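# Collect yellow foam blocks from the floor into door tote

## Task

Gather each yellow foam block lying on this room's floor and place it fully inside the tote near the door. At the end the tote must still stand on the floor, none of the blocks sitting on the desks may have been toppled, and the robot must not have fallen or be left leaning.

## Robot and tools

Robot: TidyBot++, a single-arm mobile robot. The base is 0.54 m long, 0.50 m wide and 0.38 m tall, on four powered casters. On top sits one seven-joint arm with a two-finger gripper; the shoulder is 0.12 m ahead of the base centre and 0.68 m up. Segments: upper arm 0.42 m, forearm 0.31 m, hand 0.31 m to the hand point. Cameras: base_camera (fixed on the base, looking forward and down) and wrist_camera (looks along the hand).

Frames: the base frame has its origin on the floor below the base centre, x forward, y left, z up, in metres. hand_pose and target use this frame; the hand point is midway between the finger pads, hand z runs out along the fingers, and the fingers close along hand y. The odometry frame is the base frame where the scene began; base_odometry is wheel-count only (slip counts as travel, it drifts), heading in rad, positive to the left, within -3.142..3.142. base_tilt is in degrees, forward and right positive.

Tool move: one action, with optional cameras (list of base_camera, wrist_camera or all; omitted means all, [] means none) and blocking (true/omitted waits until everything rests; false returns in about 0.5 s while motion continues). Action keys:
- base: an object of relative offsets from where the base last reported itself, along the base axes at command start. translate_m (forward +, -2..2 m), strafe_m (left +, -2..2 m), rotate_rad (counter-clockwise from above +, -6.3..6.3 rad). Combined translate and strafe make one straight-line move.
- joints: absolute angles by name: joint_1_rad (any angle; positive turns the arm clockwise from above, opposite to heading), joint_2_rad (-2.249..2.249, shoulder, 0 = upper arm vertical, + leans forward), joint_3_rad (any), joint_4_rad (-2.579..2.579, elbow), joint_5_rad (any), joint_6_rad (-2.099..2.099, wrist), joint_7_rad (any; with hand down, + is counter-clockwise from above), gripper_pos (0 open .. 1 closed; pad gap about 85 x (1 - gripper_pos) mm). Unlimited joints take the short way round, so send under half a turn per step.
- target: one flat list of seven numbers [x, y, z, qw, qx, qy, qz], an absolute hand pose in the base frame, metres plus a unit quaternion. With target, joints may only carry gripper_pos.
- speeds: caps for this action only: translate_m and strafe_m 0.05..0.5 m/s (name just one for a combined move), rotate_rad 0.1..1.57 rad/s.
An unknown key makes the call invalid; an out-of-range value gets it refused, and then later robot calls in the same reply are skipped, as they are after an unplanned stop.

wait(seconds 0..10, cameras) returns state without commanding anything; it ends early once moves rest. stop(cameras) brakes all your running motions. zoom_image(camera, region [x0,y0,x1,y1] in pixels, at most 504x504) enlarges part of that camera's latest image. read_manual gives only licence text. finished_scene(scene) ends the scene irreversibly; the goal must then hold without the robot.

Result lines: move says done or the worst status. base_status, joint_status, hand_status: moving, done, off_target (resting away from target, possibly still pushing), contact_stop or time_out (target dropped), not_followed (a check withheld joint targets; "joint command not followed" or "pose unreachable" with a cause), torque_fault, limit_stop_at_motor_heat. hand_target is where the joints' targets would put the hand. on_its_own lists uncommanded behaviour. motor_effort is percent of max torque, peak in brackets. Motor temperatures are per arm joint; MOTOR HOT appears at 60 °C, and at 75 °C the arm sags for 30-60 s. ARM HIT means a hard self or base contact. The pictures line lists image order. Quiet lines are omitted from results; an empty move shows everything.

Hand tips: target moves usually land within about 3 cm; to correct, add (wanted - measured hand_pose) to the last target's x, y, z. To hold still, resend hand_target, not hand_pose. Held loads make the arm sag. Poses pointing forward low and near the base often fail or hit the base; the arm does not avoid desks. A hand pointing down reaches at most about 0.94 m up, only near the base. Closed fingertips stick out about 20 mm beyond the hand point, so mind the floor. gripper_pos 1 ending done means nothing was caught; off_target means something is held.

The arm starts folded, hand down, reaching 0.08 m past the base front. Timing: the simulation keeps running while you think, so long reasoning lets motions continue.

Avoid: dropping or releasing moving blocks, slamming, hard hits, driving or turning while the arm is snagged above about 0.6 m (tip-over risk), reaching far out over nearby furniture from folded, swinging a stretched arm sideways, pulling or pushing a raised hand horizontally, squeezing a block still pressed against something, and heavy gripper forces. A blocked base keeps pushing until it times out; a blocked joint keeps pushing until re-targeted. Back away or retract the arm to clear a tilt. Torque faults freeze the arm 10 s. Camera calibration (K, distortion, T_world_to_cam mapping base frame to camera) is given per camera and may be slightly off.

Each tool is called by a JSON object that holds its "fn" and its "kwargs", one argument or row to a line.

## Session

{"fn": "move", "kwargs": {

}}

Scene clock: 0.00 s.
Motor temperatures (°C): [37 37 35 38 40 46 46]
base_odometry: x=+0.000 y=+0.000 heading=+0.000
base_tilt: forward=+0.4 right=-0.1
base_status: not commanded
joint_positions: joint_1_rad=-0.035 joint_2_rad=-0.358 joint_3_rad=+3.105 joint_4_rad=-2.537 joint_5_rad=+0.040 joint_6_rad=-0.844 joint_7_rad=+1.590 gripper_pos=+0.000
joint_status: not commanded
motor_effort: joint_1_rad=+0 joint_2_rad=-2 joint_3_rad=+1 joint_4_rad=+15 joint_5_rad=+1 joint_6_rad=+1 joint_7_rad=-1
hand_pose: x=+0.2662 y=+0.0011 z=+0.5871 quat_wxyz=(+0.020, +0.996, +0.056, +0.059) (m; base frame)
hand_target: x=+0.2663 y=+0.0011 z=+0.5871 quat_wxyz=(+0.020, +0.996, +0.056, +0.060) (m; base frame)
hand_status: not commanded
pictures: base_camera, wrist_camera

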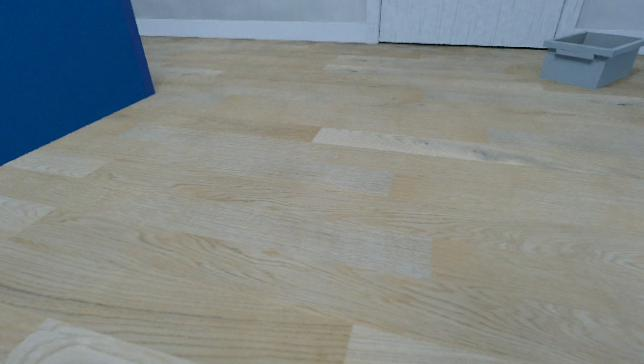

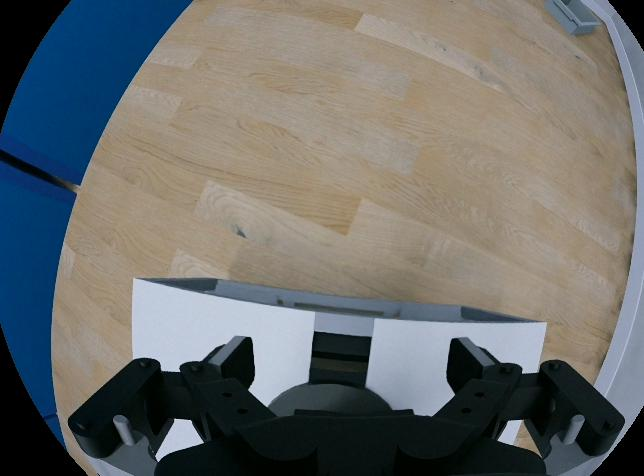

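{"fn": "move", "kwargs": {
  "base": {"translate_m":0.5}
}}

{"fn": "move", "kwargs": {
  "base": {"rotate_rad":0.9},
  "cameras": ["base_camera","wrist_camera"]
}}

{"fn": "move", "kwargs": {
  "base": {"rotate_rad":0.9},
  "cameras": ["base_camera","wrist_camera"]
}}

{"fn": "move", "kwargs": {
  "base": {"rotate_rad":0.9},
  "cameras": ["base_camera","wrist_camera"]
}}

{"fn": "move", "kwargs": {
  "base": {"rotate_rad":0.9},
  "cameras": ["base_camera","wrist_camera"]
}}

{"fn": "move", "kwargs": {
  "base": {"rotate_rad":0.9},
  "cameras": ["base_camera","wrist_camera"]
}}

{"fn": "move", "kwargs": {
  "base": {"rotate_rad":0.9},
  "cameras": ["base_camera","wrist_camera"]
}}

Scene clock: 21.67 s.
move: done
base_status: done
motor_effort: joint_1_rad=-1(1) joint_2_rad=-1(4) joint_3_rad=+1(1) joint_4_rad=+15(17) joint_5_rad=+0(0) joint_6_rad=+2(2) joint_7_rad=-1(1)

Scene clock: 23.47 s.
move: done
base_status: done
motor_effort: joint_1_rad=+0(1) joint_2_rad=-2(2) joint_3_rad=+1(2) joint_4_rad=+15(16) joint_5_rad=+0(1) joint_6_rad=+2(2) joint_7_rad=-1(1)
pictures: base_camera, wrist_camera
camera_calibration:
wrist_camera: T_world_to_cam=[[0.124502, -0.991785, 0.0293519, -0.0437926], [-0.988241, -0.126595, -0.085754, 0.370016], [0.0887653, -0.0183302, -0.995884, 0.69722], [0, 0, 0, 1]]

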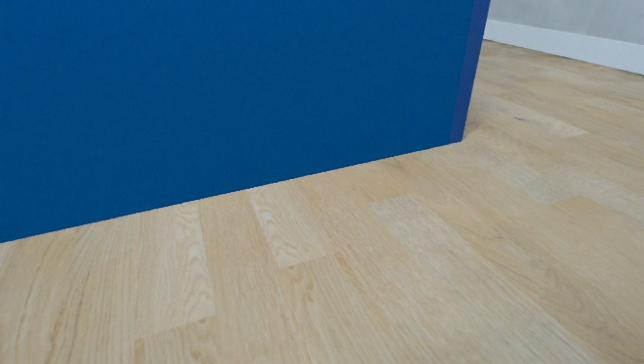

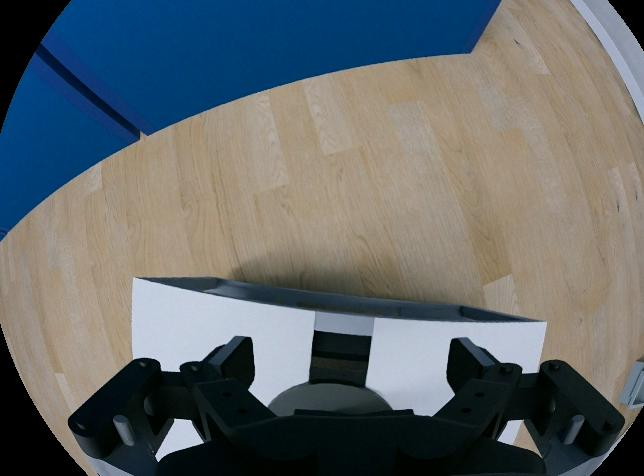

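Scene clock: 25.27 s.
move: done
base_status: done
motor_effort: joint_1_rad=+0(2) joint_2_rad=-2(2) joint_3_rad=+1(2) joint_4_rad=+15(15) joint_5_rad=+0(1) joint_6_rad=+2(2) joint_7_rad=-1(1)
pictures: base_camera, wrist_camera
camera_calibration:
wrist_camera: T_world_to_cam=[[0.124502, -0.991785, 0.0293519, -0.0437926], [-0.988241, -0.126595, -0.085754, 0.370016], [0.0887653, -0.0183302, -0.995884, 0.69722], [0, 0, 0, 1]]

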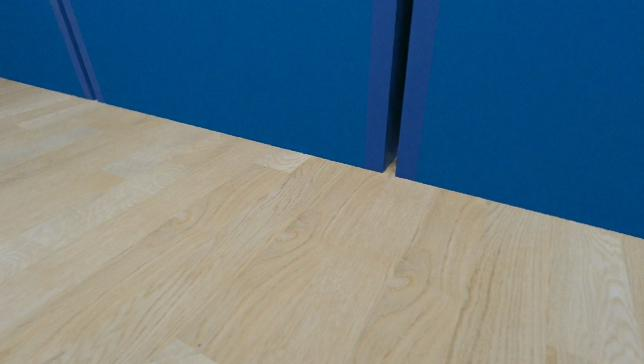

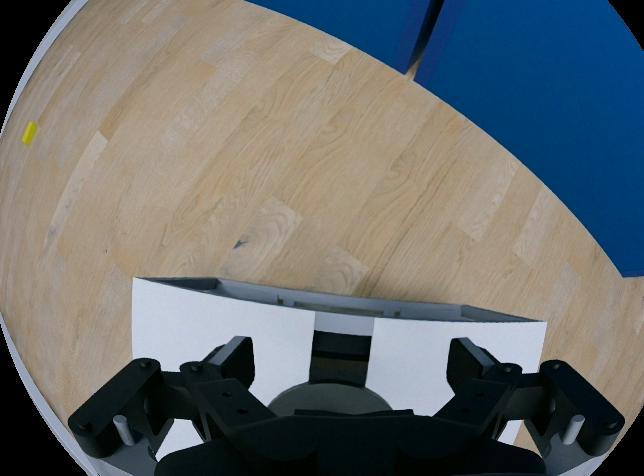

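Scene clock: 27.07 s.
move: done
base_status: done
motor_effort: joint_1_rad=+0(2) joint_2_rad=-2(2) joint_3_rad=+1(2) joint_4_rad=+15(16) joint_5_rad=+0(1) joint_6_rad=+1(2) joint_7_rad=-1(1)
pictures: base_camera, wrist_camera
camera_calibration:
wrist_camera: T_world_to_cam=[[0.124502, -0.991785, 0.0293519, -0.0437926], [-0.988241, -0.126595, -0.085754, 0.370016], [0.0887653, -0.0183302, -0.995884, 0.69722], [0, 0, 0, 1]]

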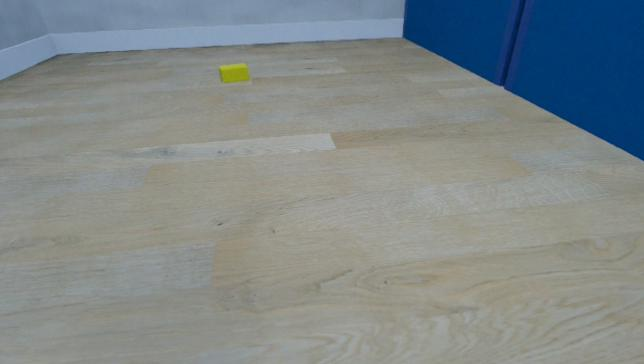

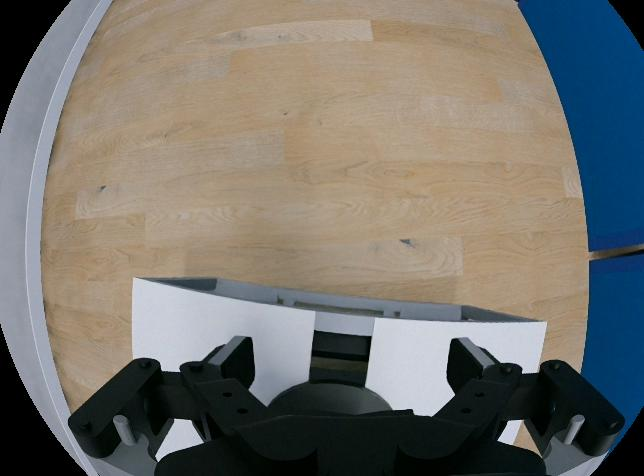

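Scene clock: 28.87 s.
move: done
base_status: done
motor_effort: joint_1_rad=+0(1) joint_2_rad=-2(2) joint_3_rad=+1(2) joint_4_rad=+15(16) joint_5_rad=+0(1) joint_6_rad=+2(2) joint_7_rad=+0(1)
pictures: base_camera, wrist_camera
camera_calibration:
wrist_camera: T_world_to_cam=[[0.124502, -0.991785, 0.0293519, -0.0437926], [-0.988241, -0.126595, -0.085754, 0.370016], [0.0887653, -0.0183302, -0.995884, 0.69722], [0, 0, 0, 1]]

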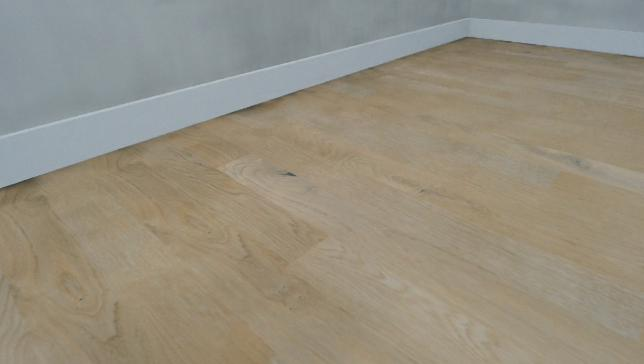

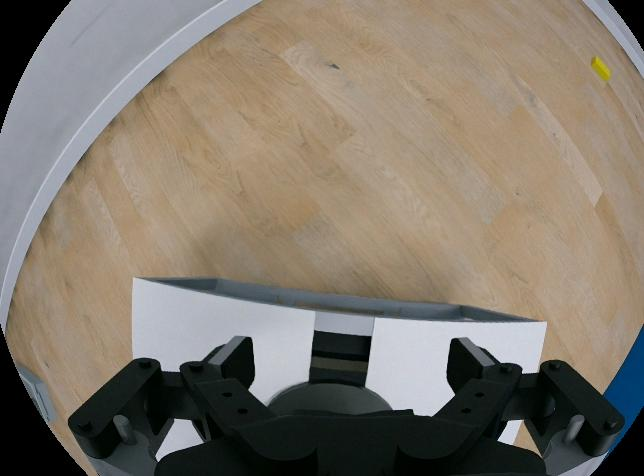

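Scene clock: 30.67 s.
move: done
base_status: done
motor_effort: joint_1_rad=+0(1) joint_2_rad=-2(2) joint_3_rad=+1(1) joint_4_rad=+15(16) joint_5_rad=+0(1) joint_6_rad=+2(2) joint_7_rad=-1(1)
pictures: base_camera, wrist_camera
camera_calibration:
wrist_camera: T_world_to_cam=[[0.124502, -0.991785, 0.0293519, -0.0437926], [-0.988241, -0.126595, -0.085754, 0.370016], [0.0887653, -0.0183302, -0.995884, 0.69722], [0, 0, 0, 1]]

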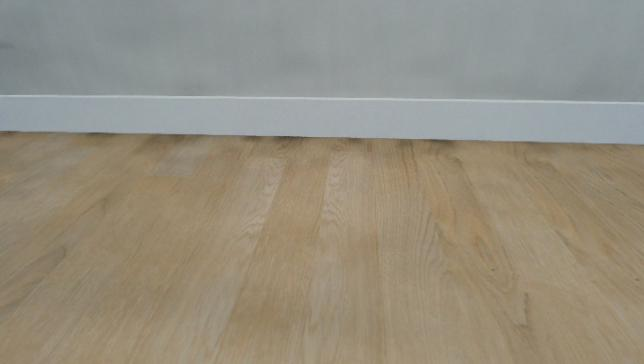

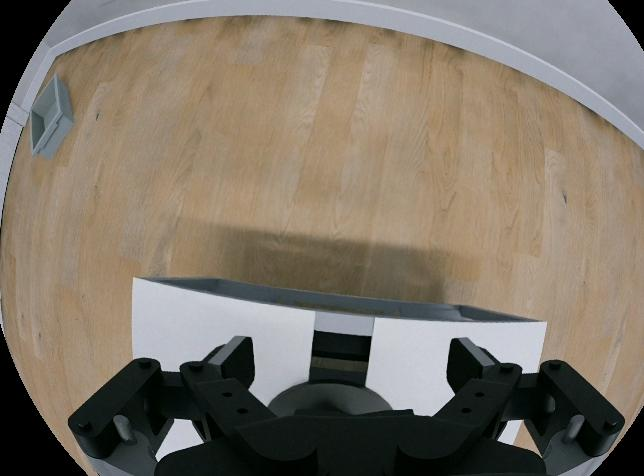

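Scene clock: 32.47 s.
move: done
base_odometry: x=+0.500 y=+0.000 heading=-0.890
base_tilt: forward=+0.4 right=-0.1
base_status: done
joint_positions: joint_1_rad=-0.035 joint_2_rad=-0.355 joint_3_rad=+3.105 joint_4_rad=-2.537 joint_5_rad=+0.040 joint_6_rad=-0.844 joint_7_rad=+1.590 gripper_pos=+0.000
motor_effort: joint_1_rad=+0(2) joint_2_rad=-2(2) joint_3_rad=+1(2) joint_4_rad=+15(15) joint_5_rad=+0(1) joint_6_rad=+1(2) joint_7_rad=-1(1)
hand_pose: x=+0.2660 y=+0.0011 z=+0.5867 quat_wxyz=(+0.020, +0.997, +0.057, +0.058) (m; base frame)
pictures: base_camera, wrist_camera
camera_calibration:
wrist_camera: T_world_to_cam=[[0.124502, -0.991785, 0.0293519, -0.0437926], [-0.988241, -0.126595, -0.085754, 0.370016], [0.0887653, -0.0183302, -0.995884, 0.69722], [0, 0, 0, 1]]

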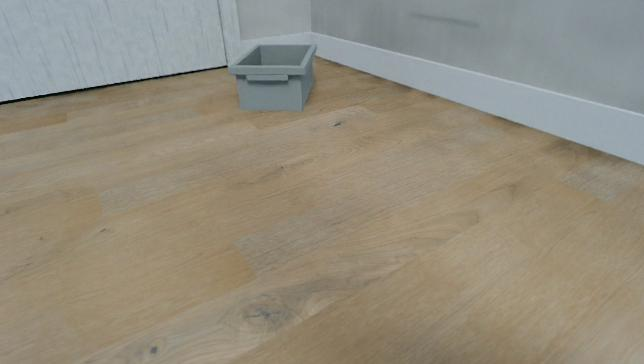

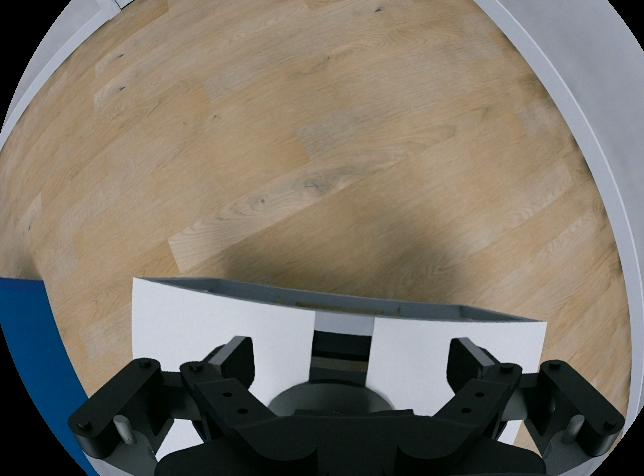

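{"fn": "move", "kwargs": {
  "base": {"rotate_rad":-2.468},
  "cameras": []
}}

{"fn": "move", "kwargs": {
  "base": {"translate_m":0.95},
  "target": [0.52, 0, 0.35, 0, 1, 0, 0]
}}

Scene clock: 55.07 s.
move: done
base_status: done
motor_effort: joint_1_rad=-1(2) joint_2_rad=-2(3) joint_3_rad=+1(2) joint_4_rad=+15(15) joint_5_rad=+0(1) joint_6_rad=+1(2) joint_7_rad=-1(1)
pictures: none

Scene clock: 58.27 s.
move: off_target
base_odometry: x=-0.428 y=+0.203 heading=+2.925
base_tilt: forward=+0.4 right=-0.1
base_status: done
joint_positions: joint_1_rad=-0.018 joint_2_rad=+0.848 joint_3_rad=+3.129 joint_4_rad=-2.027 joint_5_rad=+0.040 joint_6_rad=-0.319 joint_7_rad=+1.590 gripper_pos=+0.000
motor_effort: joint_1_rad=-1(1) joint_2_rad=-34(36) joint_3_rad=+0(1) joint_4_rad=+4(17) joint_5_rad=+0(1) joint_6_rad=+0(2) joint_7_rad=-1(1)
hand_pose: x=+0.5005 y=+0.0108 z=+0.3460 quat_wxyz=(+0.001, +0.999, +0.042, -0.026) (m; base frame)
hand_target: x=+0.5200 y=+0.0000 z=+0.3500 quat_wxyz=(+0.000, +1.000, +0.000, +0.000) (m; base frame)
hand_status: off_target (0.023 m and 5.7 deg from the pose sent, 0.347 m and 9.6 deg at the start)
pictures: base_camera, wrist_camera
camera_calibration:
wrist_camera: T_world_to_cam=[[0.0942205, -0.995341, -0.0204513, -0.023881], [-0.992198, -0.095568, 0.0800614, 0.526655], [-0.0816429, 0.0127483, -0.99658, 0.522045], [0, 0, 0, 1]]

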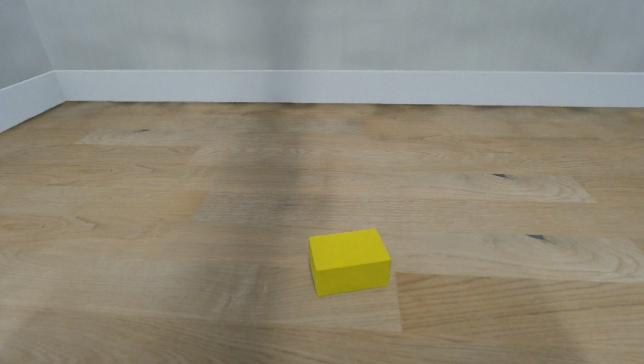

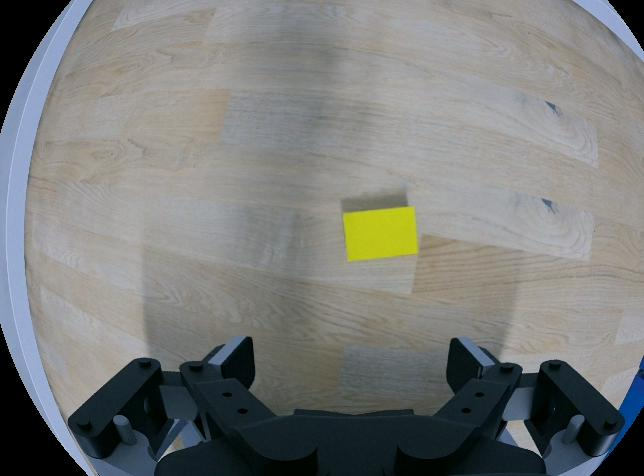

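{"fn": "move", "kwargs": {
  "target": [0.565, -0.035, 0.22, 0, 0.772, -0.636, 0]
}}

Scene clock: 87.57 s.
move: off_target
base_odometry: x=-0.428 y=+0.203 heading=+2.925
base_tilt: forward=+0.5 right=-0.1
joint_positions: joint_1_rad=-0.018 joint_2_rad=+1.202 joint_3_rad=+3.272 joint_4_rad=-1.795 joint_5_rad=-0.591 joint_6_rad=-0.264 joint_7_rad=+0.939 gripper_pos=+0.000
motor_effort: joint_1_rad=+0(2) joint_2_rad=-39(41) joint_3_rad=+2(2) joint_4_rad=+2(5) joint_5_rad=+0(0) joint_6_rad=+0(1) joint_7_rad=-1(1)
hand_pose: x=+0.5351 y=-0.0227 z=+0.2129 quat_wxyz=(+0.010, +0.811, -0.583, -0.037) (m; base frame)
hand_target: x=+0.5650 y=-0.0350 z=+0.2200 quat_wxyz=(+0.000, +0.772, -0.636, +0.000) (m; base frame)
hand_status: off_target (0.033 m and 8.7 deg from the pose sent, 0.149 m and 83.8 deg at the start)
pictures: base_camera, wrist_camera
camera_calibration:
wrist_camera: T_world_to_cam=[[-0.943016, -0.330438, 0.0391207, 0.494284], [-0.326931, 0.941994, 0.0759162, 0.236927], [-0.0619371, 0.0588004, -0.996346, 0.383188], [0, 0, 0, 1]]

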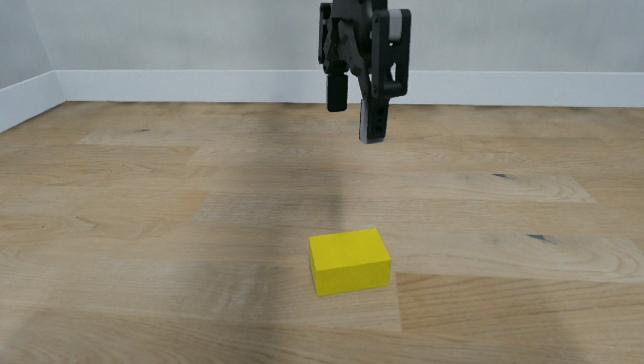

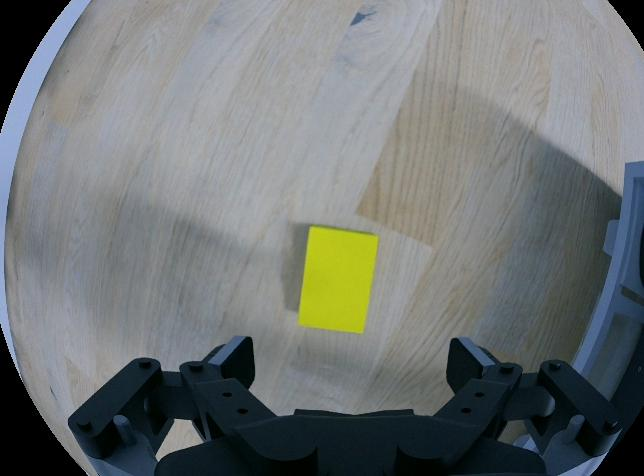

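{"fn": "move", "kwargs": {
  "target": [0.566, -0.034, 0.11, 0.01, 0.728, -0.685, 0.02]
}}

Scene clock: 107.83 s.
move: off_target
base_odometry: x=-0.428 y=+0.203 heading=+2.925
base_tilt: forward=+0.5 right=-0.1
joint_positions: joint_1_rad=-0.018 joint_2_rad=+1.466 joint_3_rad=+3.257 joint_4_rad=-1.635 joint_5_rad=-0.695 joint_6_rad=-0.123 joint_7_rad=+0.873 gripper_pos=+0.000
motor_effort: joint_1_rad=-1(1) joint_2_rad=-40(43) joint_3_rad=+2(2) joint_4_rad=+1(3) joint_5_rad=+0(0) joint_6_rad=+0(0) joint_7_rad=-1(1)
hand_pose: x=+0.5350 y=-0.0390 z=+0.1019 quat_wxyz=(+0.031, +0.768, -0.640, -0.008) (m; base frame)
hand_target: x=+0.5660 y=-0.0340 z=+0.1100 quat_wxyz=(+0.010, +0.728, -0.685, +0.020) (m; base frame)
hand_status: off_target (0.032 m and 8.0 deg from the pose sent, 0.108 m and 16.4 deg at the start)
pictures: base_camera, wrist_camera
camera_calibration:
wrist_camera: T_world_to_cam=[[-0.980552, -0.192431, 0.0385832, 0.518661], [-0.192534, 0.98129, 0.0010677, 0.197835], [-0.0380667, -0.00638164, -0.999255, 0.258444], [0, 0, 0, 1]]

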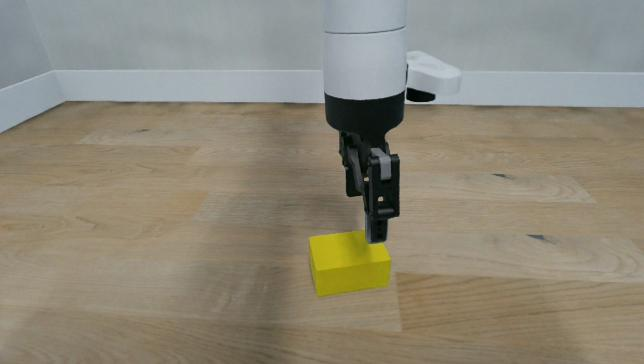

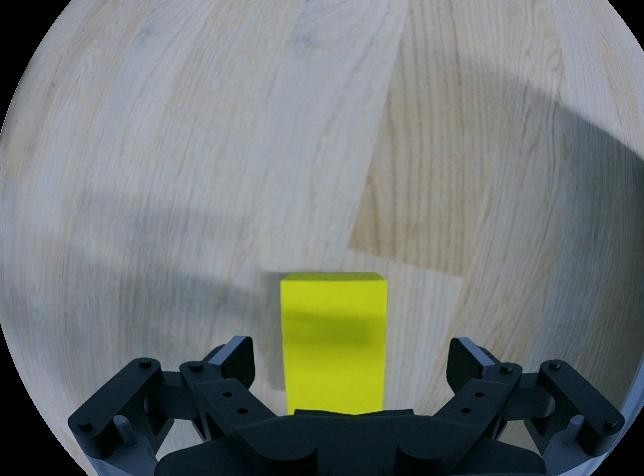

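{"fn": "move", "kwargs": {
  "target": [0.571, -0.016, 0.04, 0.01, 0.728, -0.685, 0.02]
}}

Scene clock: 121.83 s.
move: off_target
base_odometry: x=-0.428 y=+0.203 heading=+2.925
base_tilt: forward=+0.5 right=-0.1
joint_positions: joint_1_rad=-0.049 joint_2_rad=+1.625 joint_3_rad=+3.258 joint_4_rad=-1.464 joint_5_rad=-0.713 joint_6_rad=-0.122 joint_7_rad=+0.827 gripper_pos=+0.000
motor_effort: joint_1_rad=-1(2) joint_2_rad=-40(42) joint_3_rad=+2(3) joint_4_rad=+1(4) joint_5_rad=+0(1) joint_6_rad=+0(1) joint_7_rad=-1(1)
hand_pose: x=+0.5456 y=-0.0255 z=+0.0350 quat_wxyz=(+0.027, +0.764, -0.645, -0.002) (m; base frame)
hand_target: x=+0.5710 y=-0.0160 z=+0.0400 quat_wxyz=(+0.010, +0.728, -0.685, +0.020) (m; base frame)
hand_status: off_target (0.028 m and 7.0 deg from the pose sent, 0.075 m and 8.0 deg at the start)
pictures: base_camera, wrist_camera
camera_calibration:
wrist_camera: T_world_to_cam=[[-0.983326, -0.180215, 0.0243472, 0.536548], [-0.180353, 0.983595, -0.00360024, 0.18028], [-0.023299, -0.00793131, -0.999697, 0.18399], [0, 0, 0, 1]]

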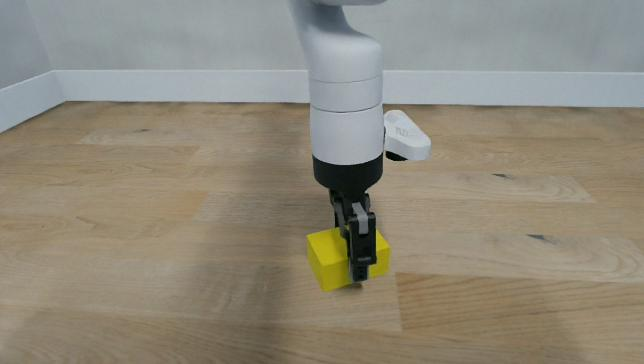

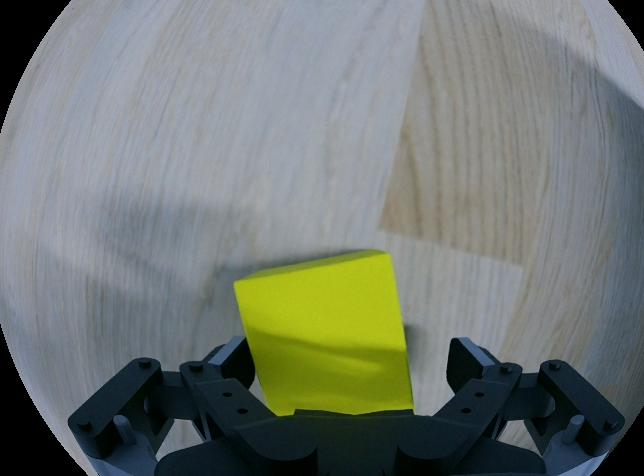

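{"fn": "move", "kwargs": {
  "joints": {"gripper_pos":0.5}
}}

{"fn": "move", "kwargs": {
  "target": [0.571, -0.016, 0.25, 0.01, 0.728, -0.685, 0.02]
}}

Scene clock: 130.20 s.
move: off_target
joint_status: gripper_pos off_target (ended at +0.400, target +0.500)
motor_effort: joint_1_rad=-1(2) joint_2_rad=-37(41) joint_3_rad=+1(2) joint_4_rad=+6(10) joint_5_rad=+0(1) joint_6_rad=+3(6) joint_7_rad=-1(2)

Scene clock: 131.90 s.
move: off_target
base_odometry: x=-0.428 y=+0.203 heading=+2.925
base_tilt: forward=+0.5 right=-0.1
joint_positions: joint_1_rad=-0.134 joint_2_rad=+1.150 joint_3_rad=+3.362 joint_4_rad=-1.797 joint_5_rad=-0.714 joint_6_rad=-0.227 joint_7_rad=+0.770 gripper_pos=+0.400
motor_effort: joint_1_rad=-1(2) joint_2_rad=-40(44) joint_3_rad=+3(4) joint_4_rad=+4(6) joint_5_rad=+0(0) joint_6_rad=+1(4) joint_7_rad=-1(1)
hand_pose: x=+0.5772 y=-0.0225 z=+0.2389 quat_wxyz=(+0.009, +0.747, -0.664, +0.029) (m; base frame)
hand_target: x=+0.5710 y=-0.0160 z=+0.2500 quat_wxyz=(+0.010, +0.728, -0.685, +0.020) (m; base frame)
hand_status: off_target (0.014 m and 3.4 deg from the pose sent, 0.215 m and 6.8 deg at the start)
pictures: base_camera, wrist_camera
camera_calibration:
wrist_camera: T_world_to_cam=[[-0.99037, -0.130877, -0.045144, 0.584934], [-0.129681, 0.991146, -0.0285044, 0.160644], [0.0484749, -0.0223756, -0.998574, 0.34657], [0, 0, 0, 1]]

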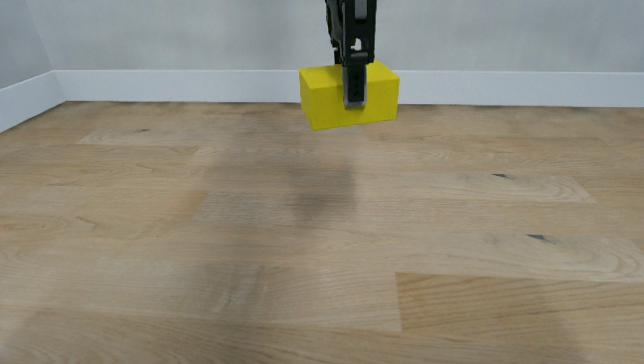

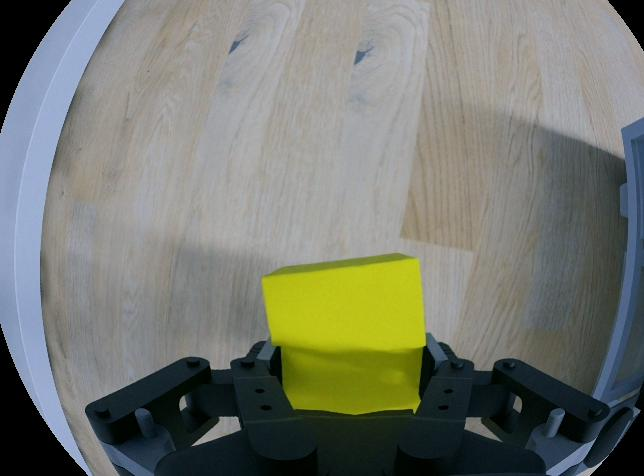

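{"fn": "move", "kwargs": {
  "target": [0.45, 0, 0.45, 0, 0.728, -0.685, 0],
  "joints": {"gripper_pos":0.7},
  "cameras": []
}}

{"fn": "move", "kwargs": {
  "base": {"rotate_rad":2.81},
  "speeds": {"rotate_rad":1.0},
  "cameras": []
}}

{"fn": "move", "kwargs": {
  "base": {"translate_m":1.3}
}}

Scene clock: 146.67 s.
move: off_target
joint_status: gripper_pos off_target (ended at +0.400, target +0.700)
motor_effort: joint_1_rad=-1(1) joint_2_rad=-27(42) joint_3_rad=+3(4) joint_4_rad=+7(8) joint_5_rad=+0(0) joint_6_rad=+0(1) joint_7_rad=-1(1)
hand_status: off_target (0.018 m and 2.2 deg from the pose sent, 0.248 m and 4.8 deg at the start)
pictures: none

Scene clock: 150.40 s.
move: done
base_status: done
motor_effort: joint_1_rad=+0(10) joint_2_rad=-27(30) joint_3_rad=+3(7) joint_4_rad=+7(8) joint_5_rad=+0(5) joint_6_rad=+0(6) joint_7_rad=-1(1)
pictures: none

Scene clock: 153.97 s.
move: done
base_odometry: x=+0.682 y=-0.475 heading=-0.548
base_tilt: forward=+0.4 right=-0.1
base_status: done
joint_positions: joint_1_rad=-0.299 joint_2_rad=+0.545 joint_3_rad=+3.543 joint_4_rad=-2.225 joint_5_rad=-0.485 joint_6_rad=-0.439 joint_7_rad=+0.604 gripper_pos=+0.400
motor_effort: joint_1_rad=-1(2) joint_2_rad=-27(28) joint_3_rad=+3(3) joint_4_rad=+7(9) joint_5_rad=+0(0) joint_6_rad=+0(1) joint_7_rad=-1(1)
hand_pose: x=+0.4574 y=-0.0001 z=+0.4452 quat_wxyz=(-0.003, +0.746, -0.666, +0.007) (m; base frame)
pictures: base_camera, wrist_camera
camera_calibration:
wrist_camera: T_world_to_cam=[[-0.99166, -0.12486, -0.0319331, 0.473273], [-0.125555, 0.991869, 0.0207914, 0.105002], [0.0290774, 0.0246274, -0.999274, 0.568096], [0, 0, 0, 1]]

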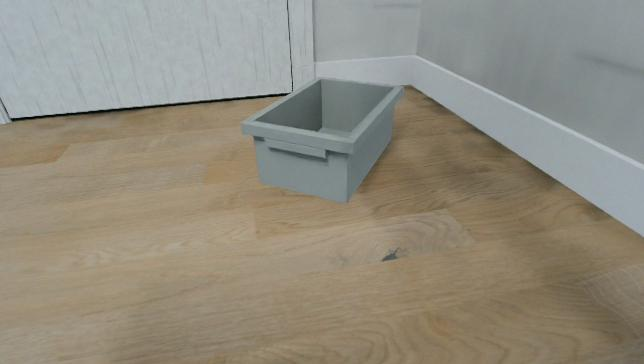

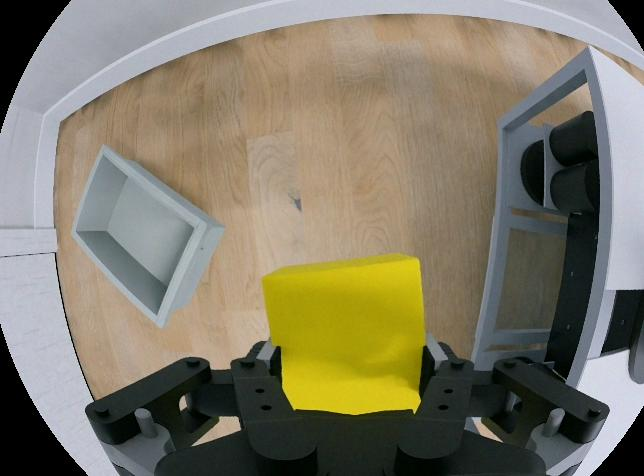

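{"fn": "move", "kwargs": {
  "base": {"translate_m":0.28},
  "target": [0.58, -0.01, 0.3, 0, 0.5225, -0.8526, 0]
}}

Scene clock: 184.87 s.
move: off_target
base_odometry: x=+0.921 y=-0.621 heading=-0.546
base_tilt: forward=+0.5 right=-0.1
base_status: done
joint_positions: joint_1_rad=-0.236 joint_2_rad=+1.045 joint_3_rad=+3.526 joint_4_rad=-1.815 joint_5_rad=-0.719 joint_6_rad=-0.439 joint_7_rad=+0.302 gripper_pos=+0.400
motor_effort: joint_1_rad=+0(2) joint_2_rad=-38(41) joint_3_rad=+5(6) joint_4_rad=+5(10) joint_5_rad=+0(1) joint_6_rad=+0(1) joint_7_rad=-1(1)
hand_pose: x=+0.5691 y=-0.0222 z=+0.2951 quat_wxyz=(+0.023, +0.577, -0.816, +0.013) (m; base frame)
hand_target: x=+0.5800 y=-0.0100 z=+0.3000 quat_wxyz=(+0.000, +0.523, -0.853, +0.000) (m; base frame)
hand_status: off_target (0.017 m and 8.1 deg from the pose sent, 0.190 m and 33.5 deg at the start)
pictures: base_camera, wrist_camera
camera_calibration:
wrist_camera: T_world_to_cam=[[-0.94708, 0.320726, -0.0131969, 0.555426], [0.320967, 0.946758, -0.0250983, -0.0975581], [0.0044446, -0.0280058, -0.999598, 0.428337], [0, 0, 0, 1]]

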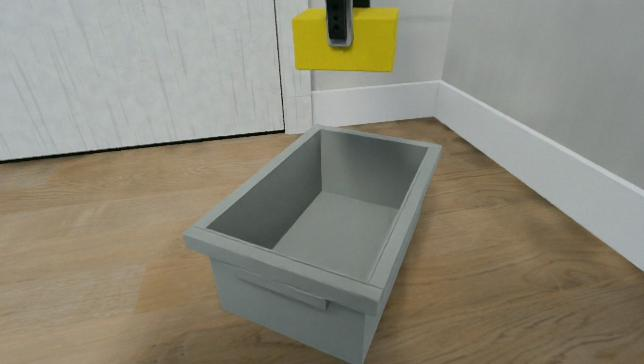

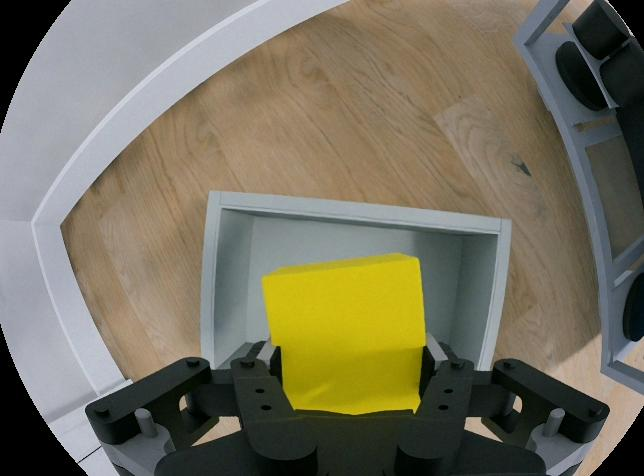

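{"fn": "move", "kwargs": {
  "target": [0.605, 0.0, 0.17, 0, 0.5225, -0.8526, 0]
}}

{"fn": "move", "kwargs": {
  "target": [0.610, 0.0, 0.065, 0, 0.5225, -0.8526, 0]
}}

Scene clock: 204.30 s.
move: off_target
motor_effort: joint_1_rad=-1(1) joint_2_rad=-42(45) joint_3_rad=+5(6) joint_4_rad=+3(5) joint_5_rad=+0(0) joint_6_rad=+0(1) joint_7_rad=-1(1)
hand_status: off_target (0.033 m and 7.9 deg from the pose sent, 0.132 m and 8.1 deg at the start)

Scene clock: 205.90 s.
move: off_target
base_odometry: x=+0.921 y=-0.621 heading=-0.546
base_tilt: forward=+0.5 right=-0.1
joint_positions: joint_1_rad=-0.167 joint_2_rad=+1.603 joint_3_rad=+3.399 joint_4_rad=-1.370 joint_5_rad=-0.821 joint_6_rad=-0.354 joint_7_rad=+0.300 gripper_pos=+0.400
motor_effort: joint_1_rad=-1(1) joint_2_rad=-42(46) joint_3_rad=+4(5) joint_4_rad=+2(4) joint_5_rad=+0(1) joint_6_rad=+0(0) joint_7_rad=+0(1)
hand_pose: x=+0.5757 y=-0.0020 z=+0.0550 quat_wxyz=(+0.035, +0.579, -0.814, -0.016) (m; base frame)
hand_target: x=+0.6100 y=+0.0000 z=+0.0650 quat_wxyz=(+0.000, +0.523, -0.853, +0.000) (m; base frame)
hand_status: off_target (0.036 m and 9.0 deg from the pose sent, 0.103 m and 7.9 deg at the start)
pictures: base_camera, wrist_camera
camera_calibration:
wrist_camera: T_world_to_cam=[[-0.947389, 0.316544, 0.0474752, 0.548962], [0.316453, 0.948559, -0.00961233, -0.123021], [-0.0480758, 0.00591707, -0.998826, 0.219198], [0, 0, 0, 1]]

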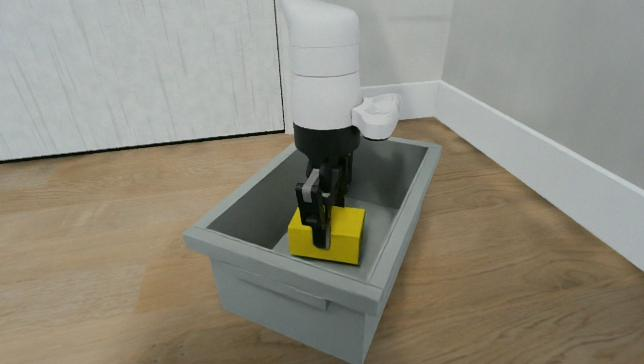

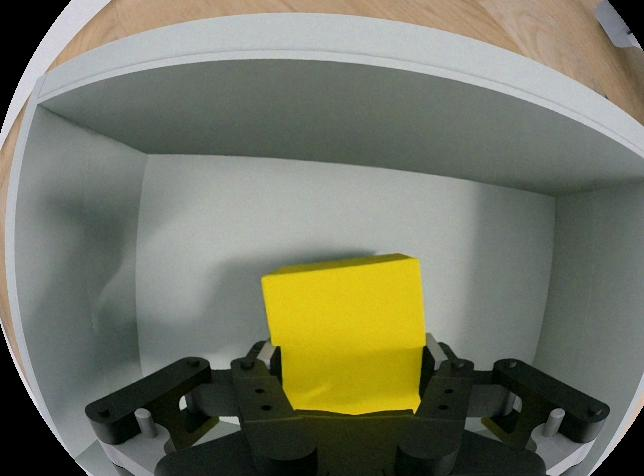

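{"fn": "move", "kwargs": {
  "target": [0.610, 0.0, 0.048, 0, 0.5225, -0.8526, 0],
  "cameras": []
}}

{"fn": "move", "kwargs": {
  "joints": {"gripper_pos":0.1},
  "cameras": []
}}

{"fn": "move", "kwargs": {
  "target": [0.610, 0.0, 0.3, 0, 0.5225, -0.8526, 0]
}}

Scene clock: 214.40 s.
move: off_target
motor_effort: joint_1_rad=-1(1) joint_2_rad=-43(44) joint_3_rad=+4(4) joint_4_rad=+3(4) joint_5_rad=+0(0) joint_6_rad=+0(1) joint_7_rad=-1(1)
hand_status: off_target (0.024 m and 8.2 deg from the pose sent, 0.035 m and 9.0 deg at the start)
pictures: none

Scene clock: 215.27 s.
move: done
joint_status: all done
motor_effort: joint_1_rad=-1(1) joint_2_rad=-43(43) joint_3_rad=+4(4) joint_4_rad=+3(4) joint_5_rad=+0(0) joint_6_rad=+0(0) joint_7_rad=+0(1)
pictures: none

Scene clock: 217.07 s.
move: off_target
base_odometry: x=+0.921 y=-0.621 heading=-0.546
base_tilt: forward=+0.5 right=-0.1
joint_positions: joint_1_rad=-0.223 joint_2_rad=+1.089 joint_3_rad=+3.512 joint_4_rad=-1.680 joint_5_rad=-0.767 joint_6_rad=-0.491 joint_7_rad=+0.193 gripper_pos=+0.100
motor_effort: joint_1_rad=-1(1) joint_2_rad=-41(46) joint_3_rad=+5(6) joint_4_rad=+7(7) joint_5_rad=+0(0) joint_6_rad=+0(1) joint_7_rad=-1(1)
hand_pose: x=+0.6219 y=-0.0010 z=+0.2877 quat_wxyz=(-0.016, +0.529, -0.848, +0.005) (m; base frame)
hand_target: x=+0.6100 y=+0.0000 z=+0.3000 quat_wxyz=(+0.000, +0.523, -0.853, +0.000) (m; base frame)
hand_status: off_target (0.017 m and 2.1 deg from the pose sent, 0.258 m and 8.2 deg at the start)
pictures: base_camera, wrist_camera
camera_calibration:
wrist_camera: T_world_to_cam=[[-0.902042, 0.429327, -0.0446982, 0.57972], [0.42726, 0.9028, 0.0489919, -0.222227], [0.0613871, 0.025095, -0.997799, 0.385405], [0, 0, 0, 1]]

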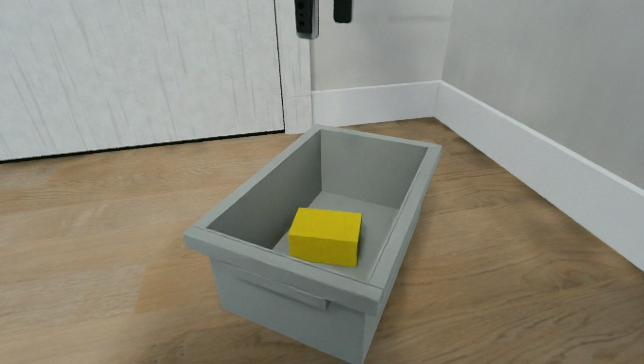

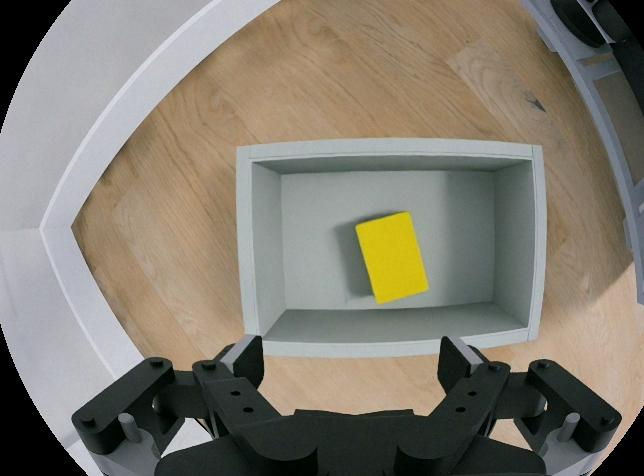

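{"fn": "finished_scene", "kwargs": {
  "scene": 1
}}

The scene is finished: the task was done.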